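# Move the TB bottle from fridge bin to bench

## Task

Find the bottle marked TB in the refrigerator's bin, lift it out and set it upright on the bench, leaving the second bottle upright inside the refrigerator, then close the refrigerator door. If neither bottle carries the TB marking, take nothing out, close the door, and press the CALL key on the operator panel until it latches down; a call cannot be cancelled once made.

## Robot and tools

Robot: two arms, left_arm and right_arm, each riding its own carriage (left_rail, right_rail) on one shared floor track. left_rail is always the carriage at larger y; the names do not match image sides. Each arm base sits at x = 0, y = its carriage's position_m, z = 0.04 m, facing +x. Each has a two-finger gripper whose fingers point along the gripper's +z and close along its y.

Scene frame (used by all results): fixed to the table, table top z = 0, +z up, +x the direction the arms face, +y to their left, y = 0 at the track's middle. The track runs along y at x = 0; the table starts at x = 0.17 m. Printed hand poses may be a few cm off.

execute_actions: argument "actions" is a list run in order; optional "cameras" lists camera names (["all"], or [] for none; if omitted, images come only when actions is empty). Cameras: cam_high, cam_bench_left, cam_bench_mid, cam_bench_right, cam_left_wrist, cam_right_wrist (zoom_image also names cam_low). Each action may hold "rows", "steps", "until", "left_rail", "right_rail".

rows: up to 15 rows, each lasting one control step (1/30 s). Every row is a single list of 18 numbers in [-1, 1] for both arms together: left dx, dy, dz, rx, ry, rz, left gripper position, force_limit, speed, then the same nine for the right. dx..rz are an offset, not a pose: measured from that arm's Hand target as it stood when the action began, along that Hand target's own axes. Within an action each row is counted from that same start (not stacked), but the next action starts from the new target, so a repeated offset moves further. Scale: 1.0 = 0.6 m for dx, dy, dz and 180 degrees for rotation; rx, ry, rz form one rotation vector. The three gripper numbers are absolute commands: position +1 = fully open (140 mm), about -0.8 = pads touching, -1 = close until blocked. force_limit sets squeeze after a slow close: about 14 N at -1, 40 N at 0, 58 N at +1. speed: about 30 mm/s at -1, 140 at 0, 250 at +1; fast closes squeeze harder (roughly 64 N at 0, 116 N at +1 on rigid parts). Both start at +1. A 0 is a real command, so to leave a gripper alone resend its last three numbers. To grip harder, raise force_limit and switch position between -1 and -0.98; to soften, open and reclose slowly.

steps: 1 to 450, default 15, never fewer than the row count. After the last row the arms keep heading to that row's targets, so long moves need extra steps. Ramp offsets gradually (e.g. +0.01 per row = 6 mm per step) to avoid jerks; motion lags commands by about 0.2 s and orientation is clipped to 32 degrees from the measured one each step. If an arm stops short, resend the pose or send the remaining distance.

Rails: {"left_rail": {"position_m": y}} is an absolute place along the track in metres (left_rail -0.8 to 1.5, right_rail -1.5 to 0.8); also speed_m_s (0.01 to 1) and acceleration_factor (0.1 to 1, acceleration 1.3 m/s2 times it); {"stop": true} brakes. An out-of-range value or unknown name rejects the entire call. Pattern: send position_m, then an action like {"steps": n, "until": {"left_rail": {"position_status": ["!=", "moving"]}}}. Let the carriage arrive before aiming a gripper at a scene point; an arm's target travels with its carriage. Keep carriages at least 0.78 m apart.

until: conditions on rail fields; numbers need a comparison ("=", "!=", "<", "<=", ">", ">="). {"all": {"status": "ended"}} or {"any": {"status": "ended"}} are also allowed. It does not halt arm motion.

zoom_image: camera, region [x0, y0, x1, y1] in pixels from the top-left, at most 504 by 504; only cameras in the newest images. zero_wrist_force: arm ("left_arm" or "right_arm"); tares that wrist sensor, no motion. finished_scene: optional scene (1); final.

Results: end_effector_position (m, the point between closed pads; fingertips reach up to about 33 mm beyond), end_effector_quat_wxyz, velocities, Hand target (the base for next offsets), Tool commands. object_status: 0 moving, 1 blocked while opening, 2 blocked while closing (a grip; check for this), 3 reached target or pads met. position_measured counts: 3 open, 75 ≈ 100 mm, 139 ≈ 60 mm, 200 ≈ 20 mm, 230 pads meet. Joint positions/velocities per arm: rail, shoulder pan, shoulder lift, elbow, wrist 1, 2, 3. Wrist force/torque are in the end effector's own axes. position_status: moving, done, contact_stop, time_out, stopped, stopped_with_arm, stopped_for_other_arm, stopped_for_other_carriage; position_answer taken or not_taken (resend once standing). "pose unreachable" drops that arm's target without halting the call.

Avoid: any object leaving the table or landing on the track or the metal strip; drops, releasing moving parts, slams, hard hits. About 150 N on an arm, or wrist torque near 14.4-14.8 N m, stops it for 10 s. Any contact between the two arms or a gripper closing on the other's fingers can end the scene. Grip with the outer quarter of the pads; deeper grips let fingers fold and slip, and fingertips pushed into a surface fold quietly. Long holds or stretched poses heat motors (MOTOR HOT, brakes at 85 °C). Loose objects may get nudged occasionally. Do not press CALL unless neither bottle is marked TB.

Each tool is called after "Emit:" as name(argument=value, ...) on one line, values as JSON.

## Session

Emit:
execute_actions(actions=[])

Scene clock: 0.00 s.
left_arm: end_effector_position=(+0.3456, +1.3680, +0.5800) position_measured=3 object_status=3 end_effector_quat_wxyz=(+0.000, +0.000, +1.000, +0.000) | right_arm: end_effector_position=(+0.3456, -1.2547, +0.5800) position_measured=3 object_status=3 end_effector_quat_wxyz=(+0.000, +0.000, +1.000, +0.000)
Joint positions: left_arm=[1.341 -0.316 -1.725 0.971 -0.816 -1.571 -0.316] | right_arm=[-1.282 -0.316 -1.725 0.971 -0.816 -1.571 -0.316]
Joint velocities: within noise
Joint torques (N m): no reading
Wrist force (N): no reading
Wrist torque (N m): no reading
Wrist force, peak (N): no reading
Hand target: left_arm +0.3456, +1.3680, +0.5800; +0.000, +0.000, +1.000, +0.000 | right_arm +0.3456, -1.2547, +0.5800; +0.000, +0.000, +1.000, +0.000
Tool commands: left_gripper/position=+1.0 left_gripper/force_limit=+1.0 left_gripper/speed=+1.0 right_gripper/position=+1.0 right_gripper/force_limit=+1.0 right_gripper/speed=+1.0
left_rail: position_m=1.341 position_status=done
right_rail: position_m=-1.282 position_status=done

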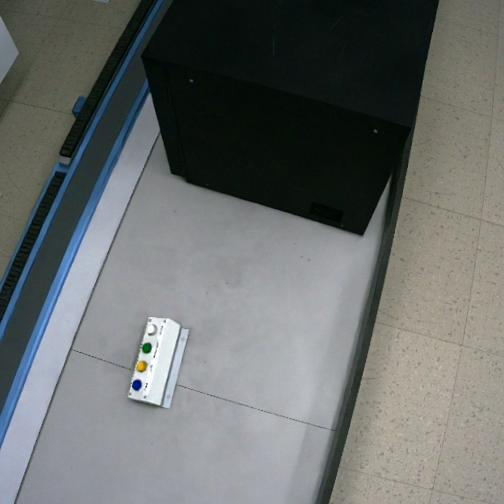

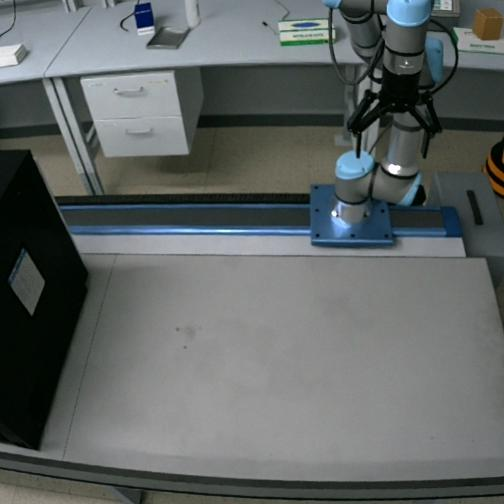

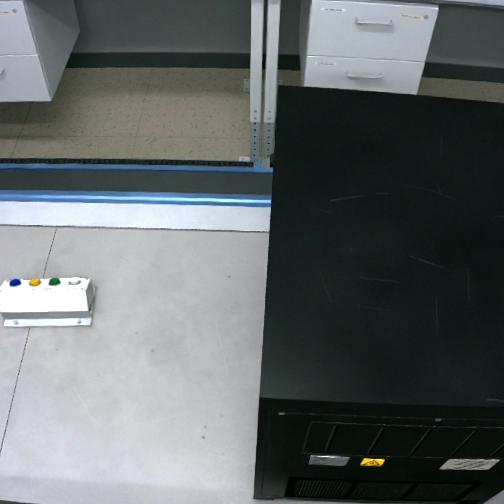

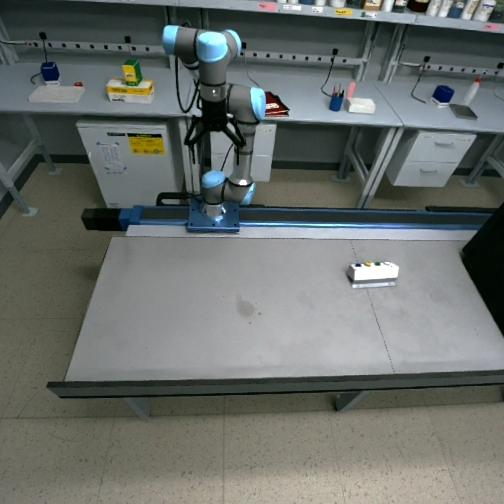

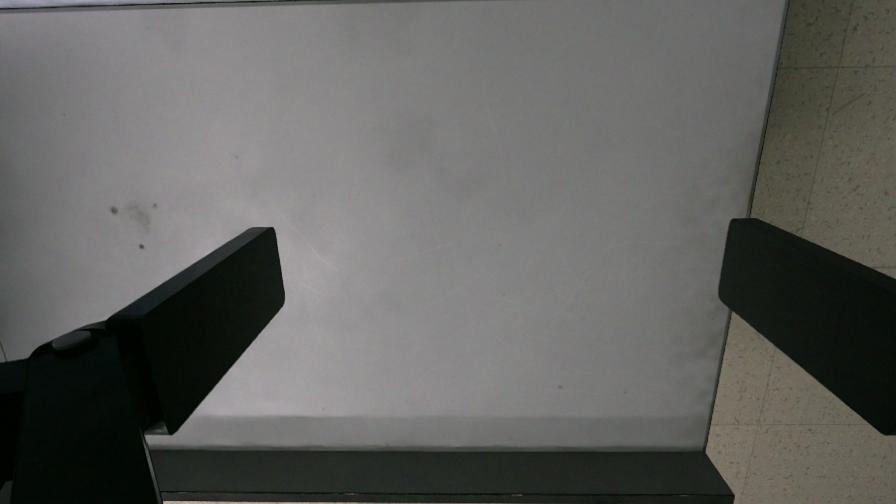

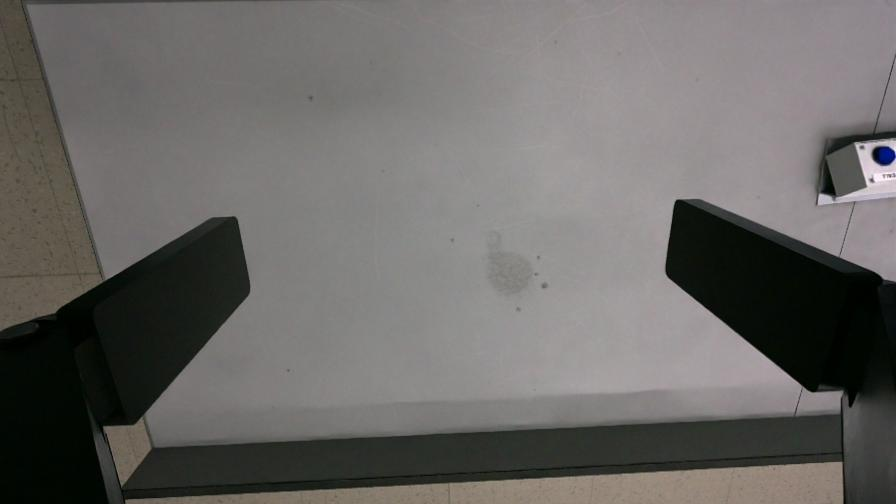

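Emit:
zoom_image(camera="cam_high", region=[120, 0, 460, 250])

Emit:
zoom_image(camera="cam_bench_left", region=[0, 120, 150, 460])

Emit:
zoom_image(camera="cam_bench_mid", region=[240, 60, 504, 504])

Emit:
zoom_image(camera="cam_high", region=[100, 290, 220, 430])

Scaled by 1.482 from the camera's 504x504 image, which has a finer 720x720 frame.

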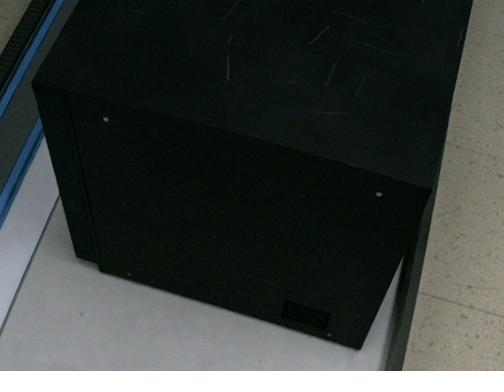

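Scaled by 1.482 from the camera's 504x504 image, which has a finer 720x720 frame.

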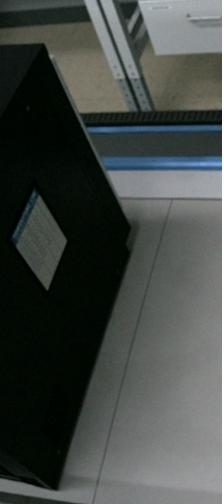

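Scaled by 1.135 from the camera's 504x504 image, which has a finer 720x720 frame.

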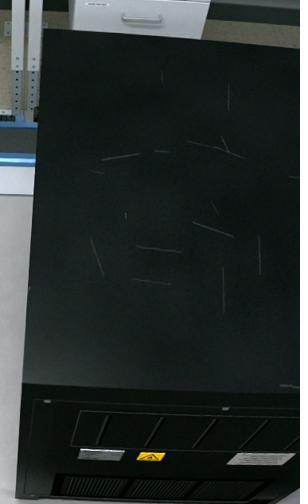

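Scaled by 3.600 from the camera's 504x504 image, which has a finer 720x720 frame.

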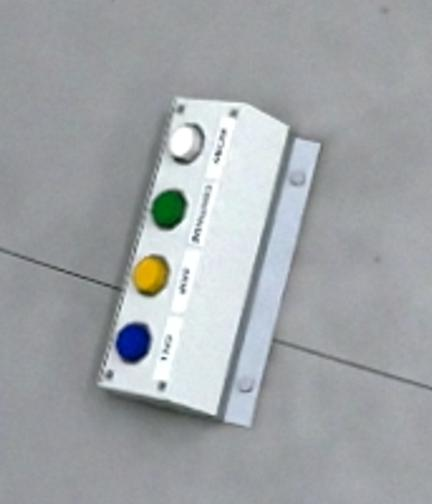

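Emit:
execute_actions(actions=[{"left_rail":{"position_m":1.15},"rows":[[0.1,-0.3,0.05,0.13,0.13,-0.13,1,1,1,0,0,0,0,0,0,1,1,1]],"steps":18},{"rows":[[0.226,-0.495,0.083,0.255,0.255,-0.255,1,1,1,0,0,0,0,0,0,1,1,1]],"steps":80}], cameras=["cam_left_wrist","cam_high"])

Scene clock: 42.67 s.
left_arm: end_effector_position=(+0.2835, +0.7600, +0.6395) position_measured=3 object_status=3 end_effector_quat_wxyz=(-0.453, -0.294, +0.791, -0.287) | right_arm: end_effector_position=(+0.3456, -1.2547, +0.5800) position_measured=3 object_status=3 end_effector_quat_wxyz=(+0.000, +0.000, +1.000, +0.000)
Joint positions: left_arm=[1.15 -0.629 -1.566 1.178 -1.138 -2.703 -1.312] | right_arm=[-1.282 -0.316 -1.725 0.971 -0.816 -1.571 -0.316]
Joint torques (N m): left_arm=[13.39 -15.59 -35.33 -0.89 0.69 2.96] | right_arm=[-2.14 -12.5 -19.92 -3.33 0.19 -0.22]
Wrist force (N): left_arm=[0.1 -0.9 2.7] | right_arm=[0.0 0.2 0.2]
Wrist torque (N m): left_arm=[0.01 0.16 -0.18] | right_arm=[0.03 -0.01 0.00]
Wrist force, peak (N): left_arm=[4.0 12.8 -5.4] | right_arm=[0.2 0.2 0.4]
Hand target: left_arm +0.2835, +0.7600, +0.6395; -0.453, -0.294, +0.791, -0.287 (not the last commanded pose) | right_arm +0.3456, -1.2547, +0.5800; +0.000, +0.000, +1.000, +0.000
Off the commanded pose: left_arm 0.078 m, 48 deg | right_arm 0.000 m, 0 deg.
left_rail: position_m=1.150 position_status=done
right_rail: position_m=-1.282 position_status=done
led back after a hold (left arm): the arm was led back toward your command in small steps, so it may still be short of it.
pose unreachable (left arm): on one or more control steps of this call, first in action 1 (counted from 0), this arm could not follow its commanded pose, so it was not sent that pose on those steps. It may still have moved: this result reports where it is.
cause: moving toward the commanded pose would bring two parts of the arm too close to each other (its gripper and another part of the arm, with joints 5 (wrist 1) to 7 (wrist 3) between them, 39 mm apart when it was first held).
Images, in order (width x height): cam_high 504x504, cam_left_wrist 896x504.

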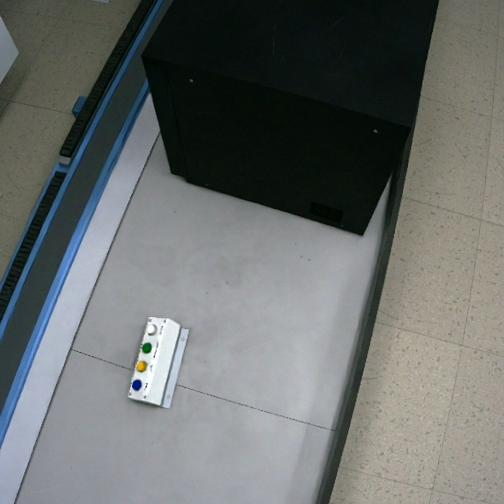

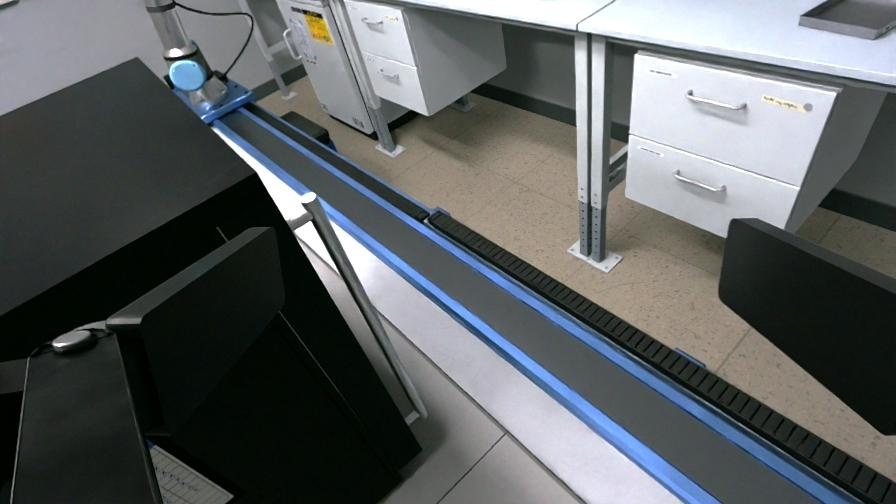

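Emit:
execute_actions(actions=[{"left_rail":{"position_m":1.4},"rows":[[-0.066,-0.155,0.01,0.19,0.042,-0.07,1,1,1,0,0,0,0,0,0,1,1,1]],"steps":15},{"rows":[[-0.066,-0.155,0.01,0.19,0.042,-0.07,1,1,1,0,0,0,0,0,0,1,1,1]],"steps":75}], cameras=["cam_left_wrist"])

Scene clock: 89.43 s.
left_arm: end_effector_position=(+0.3210, +0.9927, +0.6164) position_measured=3 object_status=3 end_effector_quat_wxyz=(-0.497, -0.342, +0.743, -0.290) | right_arm: end_effector_position=(+0.3456, -1.2547, +0.5800) position_measured=3 object_status=3 end_effector_quat_wxyz=(+0.000, +0.000, +1.000, +0.000)
Joint positions: left_arm=[1.4 -0.591 -1.523 1.265 -1.258 -2.796 -1.415] | right_arm=[-1.282 -0.316 -1.725 0.971 -0.816 -1.571 -0.316]
Joint torques (N m): left_arm=[11.59 -34 -36.61 -0.76 1.11 2.72] | right_arm=[-2.3 -10.97 -19.35 -3.4 -0.07 -0.14]
Wrist force (N): left_arm=[0.4 -0.8 2.7] | right_arm=[0.1 0.0 0.0]
Wrist torque (N m): left_arm=[0.02 0.11 -0.16] | right_arm=[0.00 -0.02 -0.01]
Wrist force, peak (N): left_arm=[14.4 3.7 3.1] | right_arm=[0.1 0.4 0.4]
Hand target: left_arm +0.3210, +0.9927, +0.6164; -0.497, -0.342, +0.743, -0.290 (not the last commanded pose) | right_arm +0.3456, -1.2547, +0.5800; +0.000, +0.000, +1.000, +0.000
Off the commanded pose: left_arm 0.101 m, 37 deg | right_arm 0.000 m, 0 deg.
left_rail: position_m=1.400 position_status=done
right_rail: position_m=-1.282 position_status=done
pose unreachable (left arm): on one or more control steps of this call, first in action 0 (counted from 0), this arm could not follow its commanded pose, so it was not sent that pose on those steps. It may still have moved: this result reports where it is.
cause: moving toward the commanded pose would bring two parts of the arm too close to each other (its gripper and another part of the arm, with joints 5 (wrist 1) to 7 (wrist 3) between them, 21 mm apart when it was first held).
Images, in order (width x height): cam_left_wrist 896x504.

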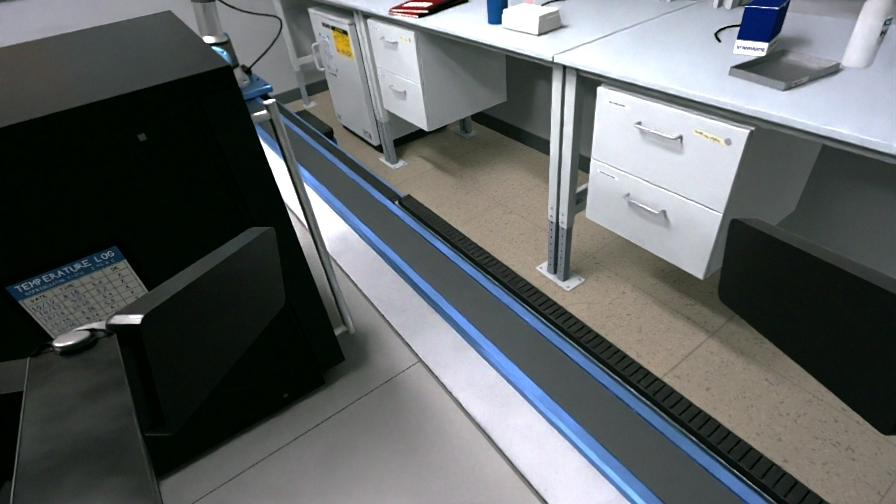

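Emit:
execute_actions(actions=[{"rows":[[0.034,0.107,0.06,-0.1,-0.17,0.12,1,1,1,0,0,0,0,0,0,1,1,1]],"steps":15},{"rows":[[0,0,0,-0.101,-0.174,0.12,1,1,1,0,0,0,0,0,0,1,1,1]],"steps":60}])

Scene clock: 99.70 s.
left_arm: end_effector_position=(+0.2449, +0.9988, +0.6175) position_measured=3 object_status=3 end_effector_quat_wxyz=(-0.001, +0.001, +1.000, -0.005) | right_arm: end_effector_position=(+0.3456, -1.2547, +0.5800) position_measured=3 object_status=3 end_effector_quat_wxyz=(+0.000, +0.000, +1.000, +0.000)
Joint positions: left_arm=[1.4 -1.307 -1.292 0.353 -0.641 -1.576 -1.305] | right_arm=[-1.282 -0.316 -1.725 0.971 -0.816 -1.571 -0.316]
Joint torques (N m): left_arm=[-11.23 -19.67 -29.23 -0.72 2.26 -2.85] | right_arm=[-2.68 -12.44 -21.14 -3.45 -0.03 -0.15]
Wrist force (N): left_arm=[0.2 0.1 0.4] | right_arm=[0.2 0.0 0.1]
Wrist torque (N m): left_arm=[0.03 -0.06 -0.01] | right_arm=[0.00 -0.03 0.00]
Wrist force, peak (N): left_arm=[-14.8 -7.0 1.4] | right_arm=[0.1 0.0 0.4]
Hand target: left_arm +0.2449, +0.9988, +0.6175; -0.001, +0.001, +1.000, -0.005 | right_arm +0.3456, -1.2547, +0.5800; +0.000, +0.000, +1.000, +0.000
Off the commanded pose: left_arm 0.000 m, 0 deg | right_arm 0.000 m, 0 deg.
left_rail: position_m=1.400 position_status=done
right_rail: position_m=-1.282 position_status=done

Emit:
execute_actions(actions=[{"rows":[[0,0,0,0,0,-0.3,1,1,1,0,0,0,0,0,0,1,1,1],[0,0,0,0,0,-0.583,1,1,1,0,0,0,0,0,0,1,1,1]],"steps":45},{"rows":[[0.17,0,0.1,0,0.25,0,1,1,1,0,0,0,0,0,0,1,1,1]],"steps":20},{"rows":[[0.18,0,0.1,0,0.25,0,1,1,1,0,0,0,0,0,0,1,1,1]],"steps":35}], cameras=["cam_left_wrist"])

Scene clock: 110.30 s.
left_arm: end_effector_position=(+0.3013, +0.7854, +0.5934) position_measured=3 object_status=3 end_effector_quat_wxyz=(+0.434, +0.559, -0.428, +0.562) | right_arm: end_effector_position=(+0.3456, -1.2547, +0.5800) position_measured=3 object_status=3 end_effector_quat_wxyz=(+0.000, +0.000, +1.000, +0.000)
Joint positions: left_arm=[1.4 -1.31 -1.586 1.941 -3.504 -1.572 -3.146] | right_arm=[-1.282 -0.316 -1.725 0.971 -0.816 -1.571 -0.316]
Joint torques (N m): left_arm=[-10.83 -14.42 -8.67 -5.17 2.24 2.37] | right_arm=[-3.37 -13.53 -19.84 -3.66 -0.18 -0.27]
Wrist force (N): left_arm=[0.2 -1.3 3.5] | right_arm=[0.1 0.0 0.1]
Wrist torque (N m): left_arm=[-0.06 0.15 -0.08] | right_arm=[-0.01 -0.02 -0.01]
Wrist force, peak (N): left_arm=[-8.1 -0.2 -6.1] | right_arm=[0.1 0.0 0.4]
Hand target: left_arm +0.3014, +0.7851, +0.5935; +0.435, +0.559, -0.428, +0.562 | right_arm +0.3456, -1.2547, +0.5800; +0.000, +0.000, +1.000, +0.000
Off the commanded pose: left_arm 0.000 m, 0 deg | right_arm 0.000 m, 0 deg.
left_rail: position_m=1.400 position_status=done
right_rail: position_m=-1.282 position_status=done
Images, in order (width x height): cam_left_wrist 896x504.

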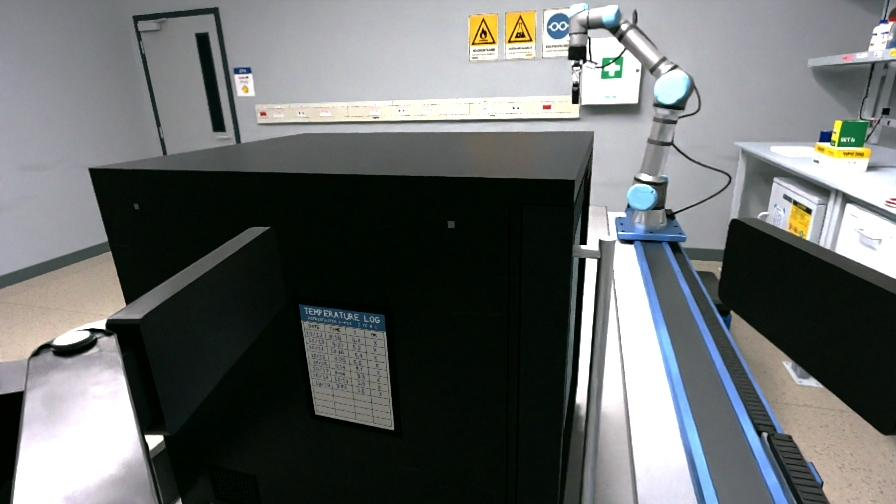

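Emit:
execute_actions(actions=[{"rows":[[-0.07,0.24,-0.06,0.04,0,0,1,1,1,0,0,0,0,0,0,1,1,1]],"steps":20},{"left_rail":{"position_m":1.28},"rows":[[-0.08,0.243,-0.07,0.043,0,0,1,1,1,0,0,0,0,0,0,1,1,1]],"steps":50}], cameras=["cam_left_wrist"])

Scene clock: 128.07 s.
left_arm: end_effector_position=(+0.0018, +0.6463, +0.5044) position_measured=3 object_status=3 end_effector_quat_wxyz=(+0.358, +0.611, -0.351, +0.613) | right_arm: end_effector_position=(+0.3456, -1.2547, +0.5800) position_measured=3 object_status=3 end_effector_quat_wxyz=(+0.000, +0.000, +1.000, +0.000)
Joint positions: left_arm=[1.28 -2.313 -1.451 2.054 -3.77 -0.309 -3.124] | right_arm=[-1.282 -0.316 -1.725 0.971 -0.816 -1.571 -0.316]
Joint torques (N m): left_arm=[-11.78 -16.11 -32.95 -2.3 2.08 2.79] | right_arm=[-3.85 -12.58 -19.44 -3.9 -0.19 -0.16]
Wrist force (N): left_arm=[0.7 -1.1 3.7] | right_arm=[0.1 0.0 0.2]
Wrist torque (N m): left_arm=[-0.05 0.00 -0.21] | right_arm=[0.00 -0.03 0.00]
Wrist force, peak (N): left_arm=[5.9 -12.7 5.0] | right_arm=[0.2 0.2 0.4]
Hand target: left_arm +0.0018, +0.6463, +0.5044; +0.358, +0.611, -0.351, +0.613 | right_arm +0.3456, -1.2547, +0.5800; +0.000, +0.000, +1.000, +0.000
Off the commanded pose: left_arm 0.000 m, 0 deg | right_arm 0.000 m, 0 deg.
left_rail: position_m=1.280 position_status=done
right_rail: position_m=-1.282 position_status=done
Images, in order (width x height): cam_left_wrist 896x504.

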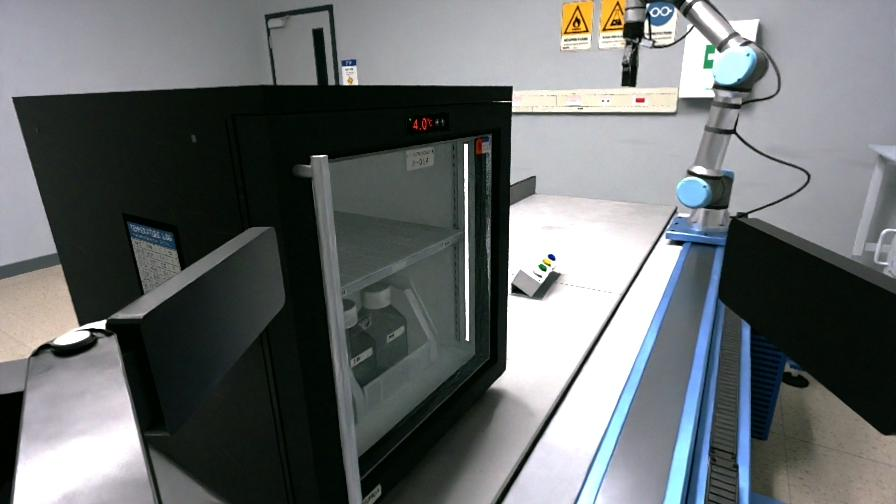

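Emit:
zoom_image(camera="cam_left_wrist", region=[290, 100, 540, 480])

Emit:
zoom_image(camera="cam_left_wrist", region=[330, 270, 450, 410])

Scaled by 1.326 from the camera's 896x504 image, which has a finer 1280x720 frame.

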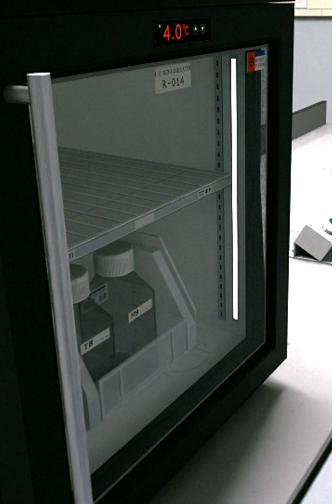

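Scaled by 3.600 from the camera's 896x504 image, which has a finer 1280x720 frame.

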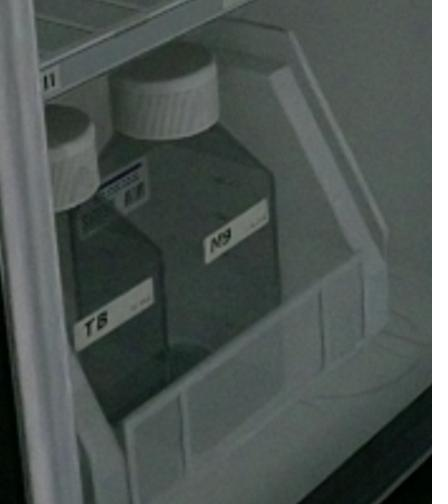

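Emit:
execute_actions(actions=[{"left_rail":{"position_m":0.82,"speed_m_s":0.5},"rows":[[-0.1,-0.15,-0.1,0.1,0,0,0.2,1,0,0,0,0,0,0,0,1,1,1]],"steps":20},{"rows":[[-0.19,-0.199,-0.18,0.233,0,0,0.2,1,0,0,0,0,0,0,0,1,1,1]],"steps":60}], cameras=["cam_left_wrist"])

Scene clock: 164.70 s.
left_arm: end_effector_position=(+0.0500, +0.4423, +0.3276) position_measured=104 object_status=3 end_effector_quat_wxyz=(+0.005, +0.708, +0.002, +0.706) | right_arm: end_effector_position=(+0.3456, -1.2547, +0.5800) position_measured=3 object_status=3 end_effector_quat_wxyz=(+0.000, +0.000, +1.000, +0.000)
Joint positions: left_arm=[0.82 -2.473 -1.001 2.01 -4.153 0.897 -3.15] | right_arm=[-1.282 -0.316 -1.725 0.971 -0.816 -1.571 -0.316]
Joint torques (N m): left_arm=[13.37 -25.98 -22.91 -0.01 2.31 2.94] | right_arm=[-5.71 -13.1 -19.55 -3.99 -0.39 0.03]
Wrist force (N): left_arm=[0.2 -0.6 3.9] | right_arm=[0.1 0.0 0.1]
Wrist torque (N m): left_arm=[0.07 0.06 -0.20] | right_arm=[0.01 -0.02 0.00]
Wrist force, peak (N): left_arm=[7.8 -2.2 8.0] | right_arm=[0.1 -0.1 0.5]
Hand target: left_arm +0.0500, +0.4423, +0.3276; +0.005, +0.708, +0.002, +0.706 | right_arm +0.3456, -1.2547, +0.5800; +0.000, +0.000, +1.000, +0.000
Off the commanded pose: left_arm 0.000 m, 0 deg | right_arm 0.000 m, 0 deg.
left_rail: position_m=0.820 speed_m_s=0.50 position_status=done
right_rail: position_m=-1.282 position_status=done
Images, in order (width x height): cam_left_wrist 896x504.

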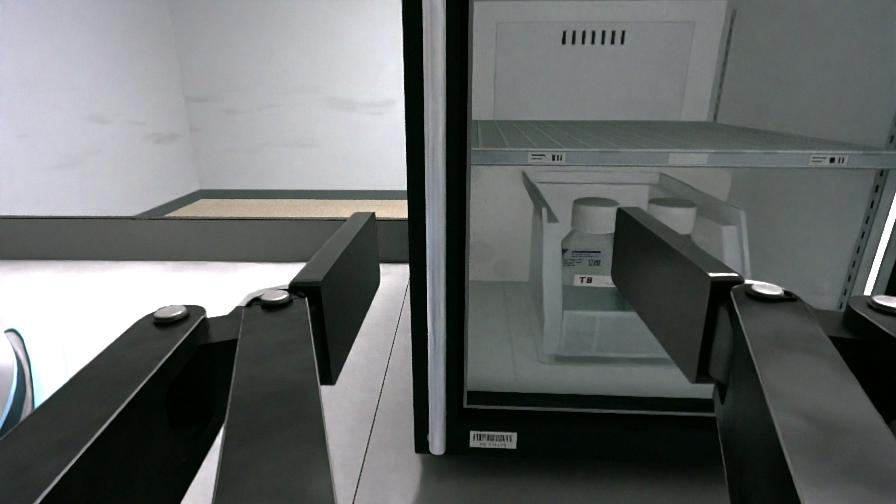

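Emit:
execute_actions(actions=[{"rows":[[0,-0.04,0.08,0,0,0,0.2,1,0,0,0,0,0,0,0,1,1,1],[0,-0.04,0.167,0,0,0,0.2,1,0,0,0,0,0,0,0,1,1,1]],"steps":25}], cameras=["cam_left_wrist"])

Emit:
zoom_image(camera="cam_left_wrist", region=[480, 150, 780, 400])

Scene clock: 179.13 s.
left_arm: end_effector_position=(+0.1503, +0.4658, +0.3271) position_measured=104 object_status=3 end_effector_quat_wxyz=(+0.005, +0.708, +0.002, +0.706) | right_arm: end_effector_position=(+0.3456, -1.2547, +0.5800) position_measured=3 object_status=3 end_effector_quat_wxyz=(+0.000, +0.000, +1.000, +0.000)
Joint positions: left_arm=[0.82 -2.35 -1.099 2.218 -4.264 0.774 -3.15] | right_arm=[-1.282 -0.316 -1.725 0.971 -0.816 -1.571 -0.316]
Joint torques (N m): left_arm=[14.35 -37.71 5.44 -0.22 -2.34 -2.22] | right_arm=[-5.5 -13.17 -20.25 -4.22 -0.27 -0.11]
Wrist force (N): left_arm=[0.2 -0.6 3.3] | right_arm=[-0.1 0.1 0.2]
Wrist torque (N m): left_arm=[0.08 0.07 -0.20] | right_arm=[0.02 0.02 -0.01]
Wrist force, peak (N): left_arm=[-0.1 -1.4 7.2] | right_arm=[0.2 0.0 0.4]
Hand target: left_arm +0.1503, +0.4658, +0.3271; +0.005, +0.708, +0.002, +0.706 | right_arm +0.3456, -1.2547, +0.5800; +0.000, +0.000, +1.000, +0.000
Off the commanded pose: left_arm 0.000 m, 0 deg | right_arm 0.000 m, 0 deg.
left_rail: position_m=0.820 speed_m_s=0.50 position_status=done
right_rail: position_m=-1.282 position_status=done
Images, in order (width x height): cam_left_wrist 896x504.

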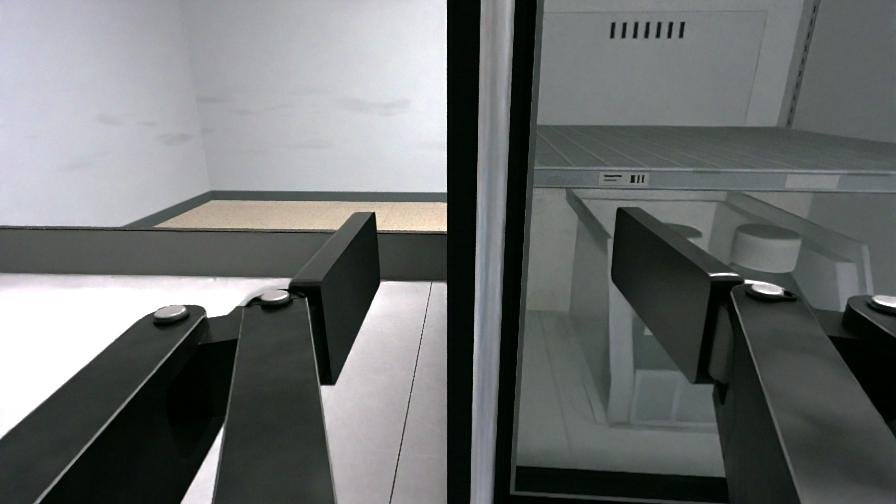

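Scaled by 1.680 from the camera's 896x504 image, which has a finer 1280x720 frame.

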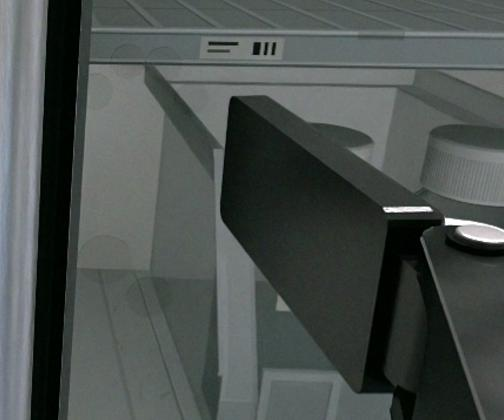

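Emit:
execute_actions(actions=[{"rows":[[0,0,0.03,0,0,0,0.2,1,0,0,0,0,0,0,0,1,1,1],[0,0,0.075,0,0,0,0.2,1,0,0,0,0,0,0,0,1,1,1]],"steps":25},{"rows":[[0,0,0,0,0,0,-1,-1,-1,0,0,0,0,0,0,1,1,1]],"steps":130}], cameras=["cam_left_wrist"])

Scene clock: 189.27 s.
left_arm: end_effector_position=(+0.1953, +0.4656, +0.3270) position_measured=230 object_status=3 end_effector_quat_wxyz=(+0.005, +0.708, +0.002, +0.706) | right_arm: end_effector_position=(+0.3456, -1.2547, +0.5800) position_measured=3 object_status=3 end_effector_quat_wxyz=(+0.000, +0.000, +1.000, +0.000)
Joint positions: left_arm=[0.82 -2.255 -1.121 2.265 -4.29 0.679 -3.149] | right_arm=[-1.282 -0.316 -1.725 0.971 -0.816 -1.571 -0.316]
Joint torques (N m): left_arm=[13.96 -37.02 6.64 -0.22 -1.79 2.62] | right_arm=[-6.49 -13.18 -19.96 -4.42 -0.34 -0.12]
Wrist force (N): left_arm=[0.1 -0.9 3.5] | right_arm=[0.1 -0.1 0.1]
Wrist torque (N m): left_arm=[0.01 0.09 -0.22] | right_arm=[-0.02 -0.03 0.00]
Wrist force, peak (N): left_arm=[0.1 -1.1 5.3] | right_arm=[0.2 0.0 0.5]
Hand target: left_arm +0.1953, +0.4656, +0.3270; +0.005, +0.708, +0.002, +0.706 | right_arm +0.3456, -1.2547, +0.5800; +0.000, +0.000, +1.000, +0.000
Off the commanded pose: left_arm 0.000 m, 0 deg | right_arm 0.000 m, 0 deg.
left_rail: position_m=0.820 speed_m_s=0.50 position_status=done
right_rail: position_m=-1.282 position_status=done
Images, in order (width x height): cam_left_wrist 896x504.

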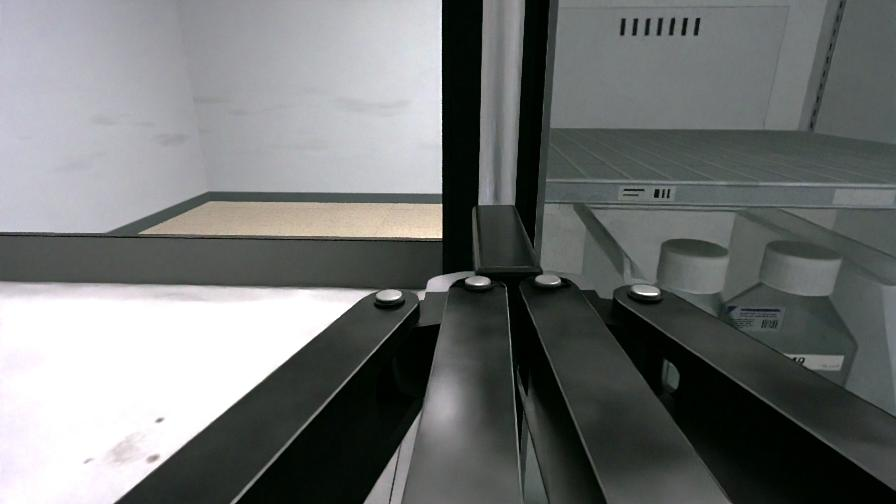

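Emit:
execute_actions(actions=[{"rows":[[0,0,0,0,0,0,0.0,1,0,0,0,0,0,0,0,1,1,1]],"steps":25},{"rows":[[0,0,0.02,0,0,0,0.0,1,0,0,0,0,0,0,0,1,1,1],[0,0,0.06,0,0,0,0.0,1,0,0,0,0,0,0,0,1,1,1]],"steps":25},{"rows":[[0,0,0,0,0,0,-1,-1,-1,0,0,0,0,0,0,1,1,1]],"steps":110}], cameras=["cam_left_wrist"])

Scene clock: 199.17 s.
left_arm: end_effector_position=(+0.2313, +0.4654, +0.3269) position_measured=207 object_status=2 end_effector_quat_wxyz=(+0.005, +0.708, +0.002, +0.706) | right_arm: end_effector_position=(+0.3456, -1.2547, +0.5800) position_measured=3 object_status=3 end_effector_quat_wxyz=(+0.000, +0.000, +1.000, +0.000)
Joint positions: left_arm=[0.82 -2.17 -1.133 2.293 -4.305 0.594 -3.149] | right_arm=[-1.282 -0.316 -1.725 0.971 -0.816 -1.571 -0.316]
Joint torques (N m): left_arm=[14.41 -20.7 -16.54 2.13 1.78 2.42] | right_arm=[-6.86 -14.22 -19.85 -4.42 -0.17 -0.01]
Wrist force (N): left_arm=[2.2 -0.7 2.8] | right_arm=[0.0 0.3 0.3]
Wrist torque (N m): left_arm=[0.01 -0.01 0.00] | right_arm=[0.05 0.01 -0.01]
Wrist force, peak (N): left_arm=[-0.1 -0.9 5.1] | right_arm=[0.3 0.1 0.3]
Hand target: left_arm +0.2313, +0.4654, +0.3269; +0.005, +0.708, +0.002, +0.706 | right_arm +0.3456, -1.2547, +0.5800; +0.000, +0.000, +1.000, +0.000
Off the commanded pose: left_arm 0.000 m, 0 deg | right_arm 0.000 m, 0 deg.
left_rail: position_m=0.820 speed_m_s=0.50 position_status=done
right_rail: position_m=-1.282 position_status=done
Images, in order (width x height): cam_left_wrist 896x504.

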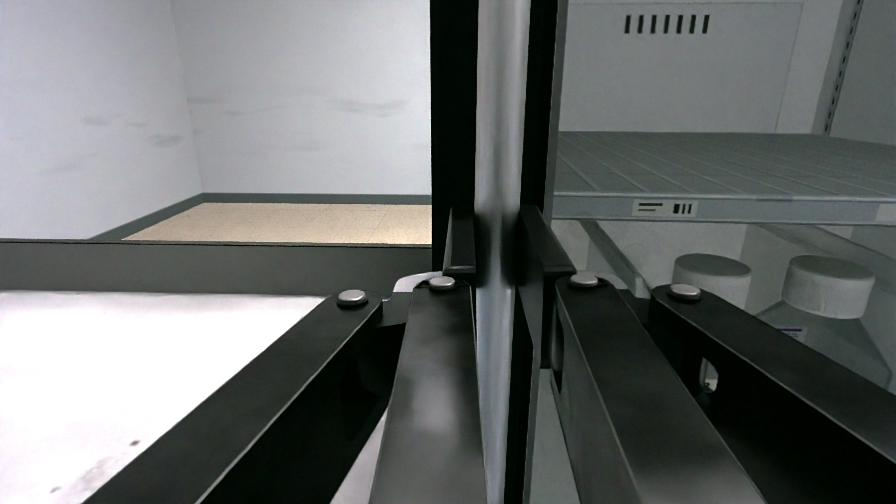

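Emit:
execute_actions(actions=[{"rows":[[0,0,0,0,0,0,-0.98,0.3,-1,0,0,0,0,0,0,1,1,1]],"steps":25},{"rows":[[0,0.003,-0.025,0.005,0,0,-0.98,0.3,-1,0,0,0,0,0,0,1,1,1],[0,0.0067,-0.055,0.011,0,0,-0.98,0.3,-1,0,0,0,0,0,0,1,1,1]],"steps":25},{"rows":[[0,0.01,-0.054,0.011,0,0,-0.98,0.3,-1,0,0,0,0,0,0,1,1,1],[0,0.0205,-0.109,0.022,0,0,-0.98,0.3,-1,0,0,0,0,0,0,1,1,1]],"steps":25}], cameras=["cam_left_wrist"])

Scene clock: 215.83 s.
left_arm: end_effector_position=(+0.1333, +0.4473, +0.3273) position_measured=210 object_status=2 end_effector_quat_wxyz=(-0.031, +0.707, +0.039, +0.705) | right_arm: end_effector_position=(+0.3456, -1.2547, +0.5800) position_measured=3 object_status=3 end_effector_quat_wxyz=(+0.000, +0.000, +1.000, +0.000)
Joint positions: left_arm=[0.82 -2.29 -1.026 2.063 -4.182 0.818 -3.149] | right_arm=[-1.282 -0.316 -1.725 0.971 -0.816 -1.571 -0.316]
Joint torques (N m): left_arm=[-12.23 -22.99 -22.53 1.74 1.88 -3.34] | right_arm=[-7.82 -13.25 -20.04 -4.68 -0.47 -0.21]
Wrist force (N): left_arm=[6.4 -0.9 4.7] | right_arm=[0.1 0.1 0.3]
Wrist torque (N m): left_arm=[0.28 0.02 0.25] | right_arm=[0.02 -0.01 -0.01]
Wrist force, peak (N): left_arm=[7.6 -2.1 23.0] | right_arm=[0.3 0.0 0.4]
Hand target: left_arm +0.1333, +0.4473, +0.3273; -0.031, +0.707, +0.039, +0.705 | right_arm +0.3456, -1.2547, +0.5800; +0.000, +0.000, +1.000, +0.000
Off the commanded pose: left_arm 0.000 m, 0 deg | right_arm 0.000 m, 0 deg.
left_rail: position_m=0.820 speed_m_s=0.50 position_status=done
right_rail: position_m=-1.282 position_status=done
Images, in order (width x height): cam_left_wrist 896x504.

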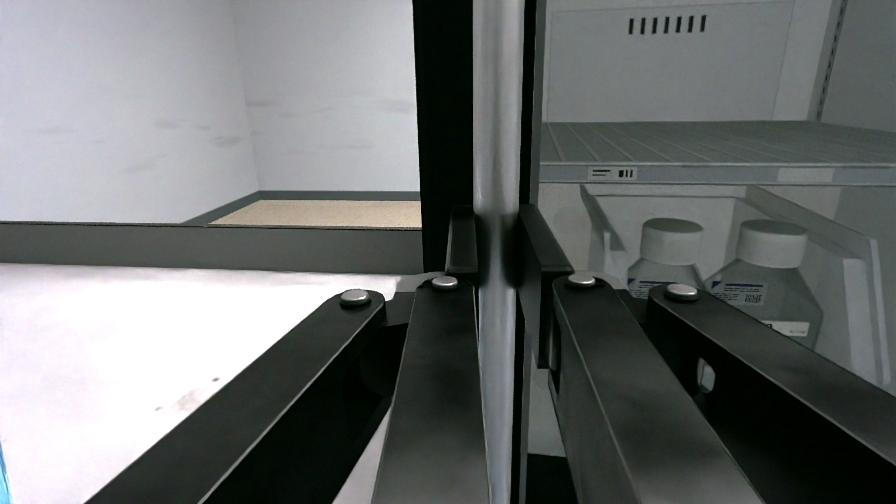

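Emit:
execute_actions(actions=[{"rows":[[0,0.018,-0.065,0.014,0,0,-0.98,0.3,-1,0,0,0,0,0,0,1,1,1],[0,0.0375,-0.1337,0.0278,0,0,-0.98,0.3,-1,0,0,0,0,0,0,1,1,1]],"steps":25},{"rows":[[0,0.025,-0.065,0.014,0,0,-0.98,0.3,-1,0,0,0,0,0,0,1,1,1],[0,0.0493,-0.13,0.0278,0,0,-0.98,0.3,-1,0,0,0,0,0,0,1,1,1]],"steps":25},{"rows":[[0,0.03,-0.063,0.014,0,0,-0.98,0.3,-1,0,0,0,0,0,0,1,1,1],[0,0.0603,-0.1255,0.0278,0,0,-0.98,0.3,-1,0,0,0,0,0,0,1,1,1]],"steps":30}], cameras=["cam_left_wrist","cam_high"])

Scene clock: 224.23 s.
left_arm: end_effector_position=(-0.0745, +0.3067, +0.3292) position_measured=210 object_status=2 end_effector_quat_wxyz=(-0.110, +0.699, +0.117, +0.697) | right_arm: end_effector_position=(+0.3456, -1.2547, +0.5800) position_measured=3 object_status=3 end_effector_quat_wxyz=(+0.000, +0.000, +1.000, +0.000)
Joint positions: left_arm=[0.82 -2.302 -0.551 1.069 -3.665 1.053 -3.148] | right_arm=[-1.282 -0.316 -1.725 0.971 -0.816 -1.571 -0.316]
Joint torques (N m): left_arm=[0.48 -53.07 -30.23 10.19 15.49 2.51] | right_arm=[-6.89 -14.11 -19.8 -4.83 -0.42 -0.07]
Wrist force (N): left_arm=[-16.9 30.2 24.0] | right_arm=[0.0 0.1 0.1]
Wrist torque (N m): left_arm=[-0.52 0.34 0.14] | right_arm=[0.01 0.01 -0.01]
Wrist force, peak (N): left_arm=[1.3 34.5 36.2] | right_arm=[-0.1 -0.1 0.6]
Hand target: left_arm -0.0782, +0.3183, +0.3291; -0.123, +0.697, +0.130, +0.694 | right_arm +0.3456, -1.2547, +0.5800; +0.000, +0.000, +1.000, +0.000
Off the commanded pose: left_arm 0.012 m, 2 deg | right_arm 0.000 m, 0 deg.
left_rail: position_m=0.820 speed_m_s=0.50 position_status=done
right_rail: position_m=-1.282 position_status=done
Images, in order (width x height): cam_high 504x504, cam_left_wrist 896x504.

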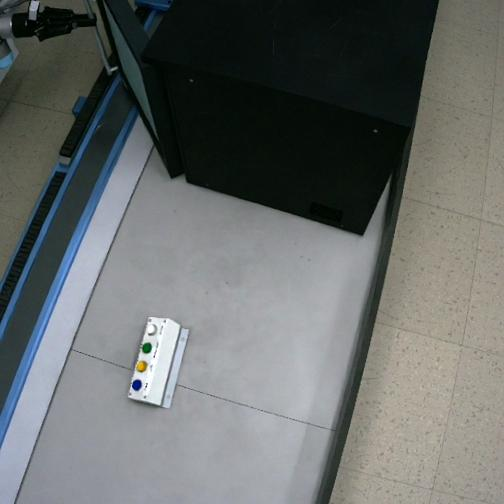

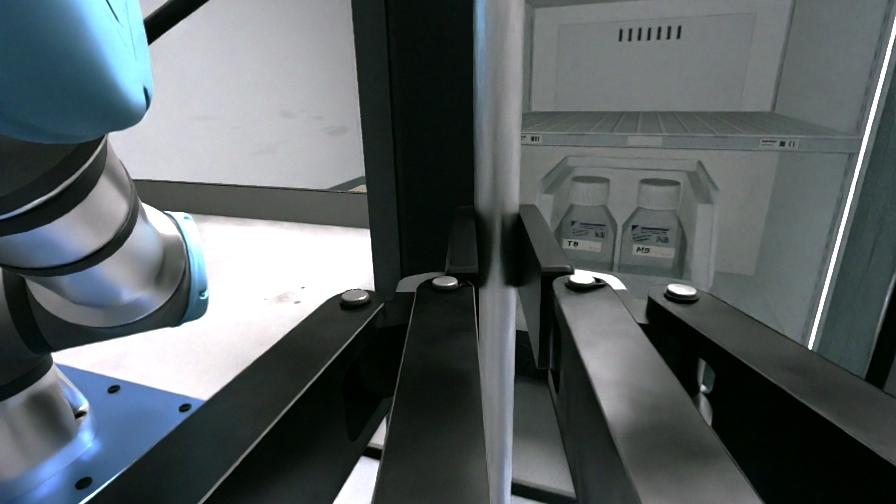

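Emit:
zoom_image(camera="cam_left_wrist", region=[520, 140, 730, 300])

Scaled by 2.400 from the camera's 896x504 image, which has a finer 1280x720 frame.

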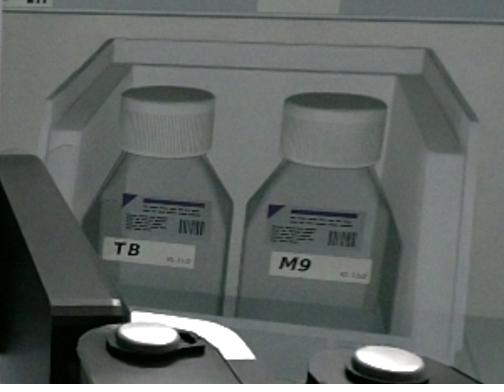

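Emit:
execute_actions(actions=[{"rows":[[0,0.02,0,0,0,0,-0.98,0.3,-1,0,0,0,0,0,0,1,1,1]],"steps":12},{"rows":[[0,0,0,0,0,0,0.2,0.3,-1,0,0,0,0,0,0,1,1,1]],"steps":60},{"rows":[[0,0,-0.05,0,0,0,0.2,0.3,-1,0,0,0,0,0,0,1,1,1],[0,0,-0.11,0,0,0,0.2,0.3,-1,0,0,0,0,0,0,1,1,1]],"steps":25}], cameras=["cam_left_wrist","cam_high"])

Scene clock: 243.00 s.
left_arm: end_effector_position=(-0.1357, +0.2838, +0.3296) position_measured=104 object_status=3 end_effector_quat_wxyz=(-0.123, +0.697, +0.130, +0.694) | right_arm: end_effector_position=(+0.3456, -1.2547, +0.5800) position_measured=3 object_status=3 end_effector_quat_wxyz=(+0.000, +0.000, +1.000, +0.000)
Joint positions: left_arm=[0.82 -2.328 -0.387 0.727 -3.489 1.118 -3.148] | right_arm=[-1.282 -0.316 -1.725 0.971 -0.816 -1.571 -0.316]
Joint torques (N m): left_arm=[15.23 -52.84 -29.69 4.56 2.05 2.59] | right_arm=[-7.53 -14.15 -19.89 -5.02 -0.42 -0.24]
Wrist force (N): left_arm=[0.0 -1.8 3.6] | right_arm=[-0.1 0.0 0.2]
Wrist torque (N m): left_arm=[-0.17 0.12 -0.06] | right_arm=[-0.01 0.02 0.00]
Wrist force, peak (N): left_arm=[-17.1 30.8 24.5] | right_arm=[0.1 0.1 0.4]
Hand target: left_arm -0.1357, +0.2838, +0.3296; -0.123, +0.697, +0.130, +0.694 | right_arm +0.3456, -1.2547, +0.5800; +0.000, +0.000, +1.000, +0.000
Off the commanded pose: left_arm 0.000 m, 0 deg | right_arm 0.000 m, 0 deg.
left_rail: position_m=0.820 speed_m_s=0.50 position_status=done
right_rail: position_m=-1.282 position_status=done
Images, in order (width x height): cam_high 504x504, cam_left_wrist 896x504.

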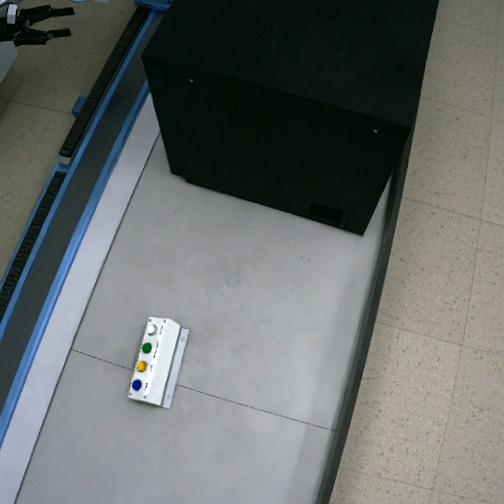

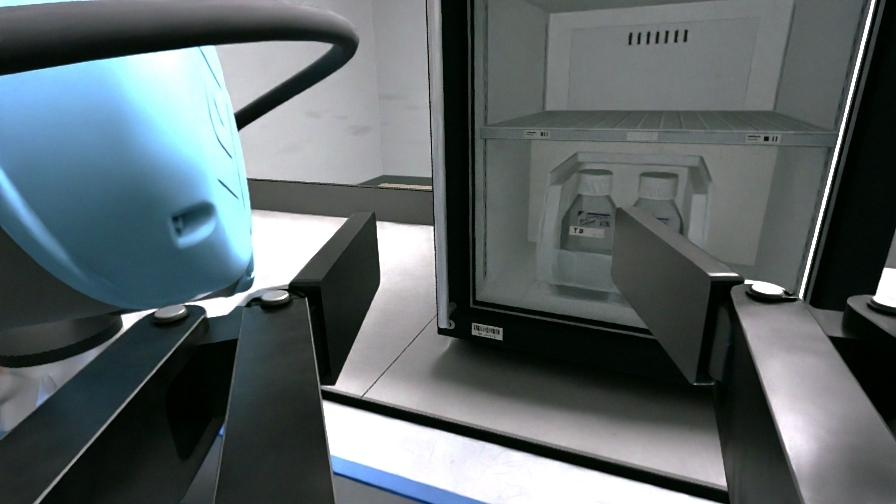

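Emit:
execute_actions(actions=[{"right_rail":{"position_m":-0.65,"speed_m_s":0.5},"rows":[[-0.06,-0.075,0.23,-0.06,0,0,0.0,1,0,0.08,0.31,0,0,0,0.12,1,1,1],[-0.133,-0.151,0.473,-0.114,0,0,0.0,1,0,0.159,0.622,0,0,0,0.25,1,1,1]],"steps":35},{"rows":[[0,0,0,0,0,0,0.0,1,0,0.483,-0.342,0.083,0,0,0.25,0,1,0]],"steps":45},{"rows":[[0,0,0,0,0,0,0.0,1,0,0.333,-0.055,0.083,0,0.5,0,0,1,0]],"steps":55}], cameras=["cam_left_wrist","cam_right_wrist"])

Scene clock: 314.47 s.
left_arm: end_effector_position=(+0.0977, +0.4678, +0.2475) position_measured=129 object_status=3 end_effector_quat_wxyz=(-0.019, +0.712, +0.030, +0.701) | right_arm: end_effector_position=(-0.0739, -0.8283, +0.5788) position_measured=129 object_status=3 end_effector_quat_wxyz=(-0.374, +0.230, +0.869, +0.228) end_effector_velocity=(-0.031, +0.020, -0.007) end_effector_angular_velocity=(+0.053, +0.097, +0.015)
Joint positions: left_arm=[0.82 -2.404 -0.852 2.083 -4.392 0.902 -3.144] | right_arm=[-1.218 0.542 -2.115 1.484 -0.663 -0.695 0.93]
Joint velocities: left_arm=[within noise] | right_arm=[0 0.08 -0.026 0.106 -0.067 0.109 0.056]
Joint torques (N m): left_arm=[-11.1 -43.55 8 -0.03 -2.07 -2.64] | right_arm=[6.52 -5.16 -10.82 -5.84 5.12 2.57]
Wrist force (N): left_arm=[0.7 -1.6 3.6] | right_arm=[1.8 0.6 5.2]
Wrist torque (N m): left_arm=[-0.16 -0.02 -0.08] | right_arm=[0.11 -0.03 -0.54]
Wrist force, peak (N): left_arm=[9.2 7.5 6.3] | right_arm=[-7.0 -17.6 0.2]
Hand target: left_arm +0.0976, +0.4679, +0.2474; -0.019, +0.712, +0.029, +0.701 | right_arm -0.2417, -0.6192, +0.5134; -0.433, +0.260, +0.813, +0.291
Off the commanded pose: left_arm 0.000 m, 0 deg | right_arm 0.276 m, 50 deg; orientation clipped; orientation clipped at the end of an earlier action of this call.
left_rail: position_m=0.820 speed_m_s=0.50 position_status=done
right_rail: position_m=-1.218 speed_m_s=0.50 position_status=stopped_for_other_arm position_answer=taken
led back after a hold (left arm): the arm was led back toward your command in small steps, so it may still be short of it.
led back after a hold (right arm): the arm was led back toward your command in small steps, so it may still be short of it.
not at rest: the robot was still moving 3 seconds after this call's last action.
pose unreachable (left arm): on one or more control steps of this call, first in action 0 (counted from 0), this arm could not follow its commanded pose, so it was not sent that pose on those steps. It may still have moved: this result reports where it is.
cause: while a carriage moves, is told to move, or has just stopped, the clearance check judges arm commands more strictly, and it could not pass this one: it found too little room between the arms, or a fault had stopped an arm. Move the arms while the carriages stand.
pose unreachable (right arm): on one or more control steps of this call, first in action 0 (counted from 0), this arm could not follow its commanded pose, so it was not sent that pose on those steps. It may still have moved: this result reports where it is.
cause: while a carriage moves, is told to move, or has just stopped, the clearance check judges arm commands more strictly, and it could not pass this one: it found too little room between the arms, or a fault had stopped an arm. Move the arms while the carriages stand.
Images, in order (width x height): cam_left_wrist 896x504, cam_right_wrist 896x504.

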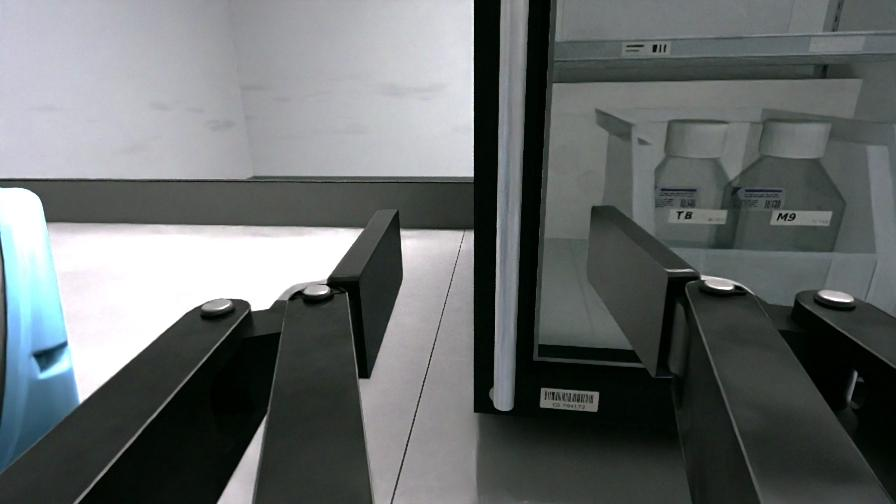

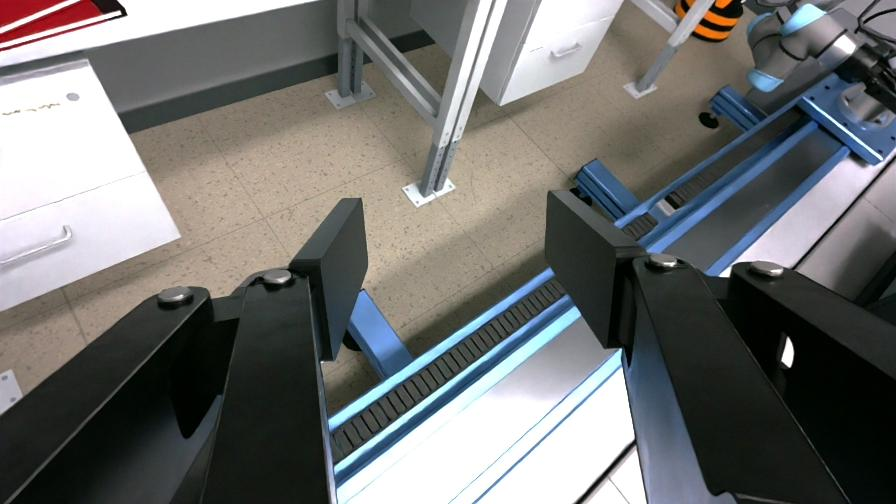

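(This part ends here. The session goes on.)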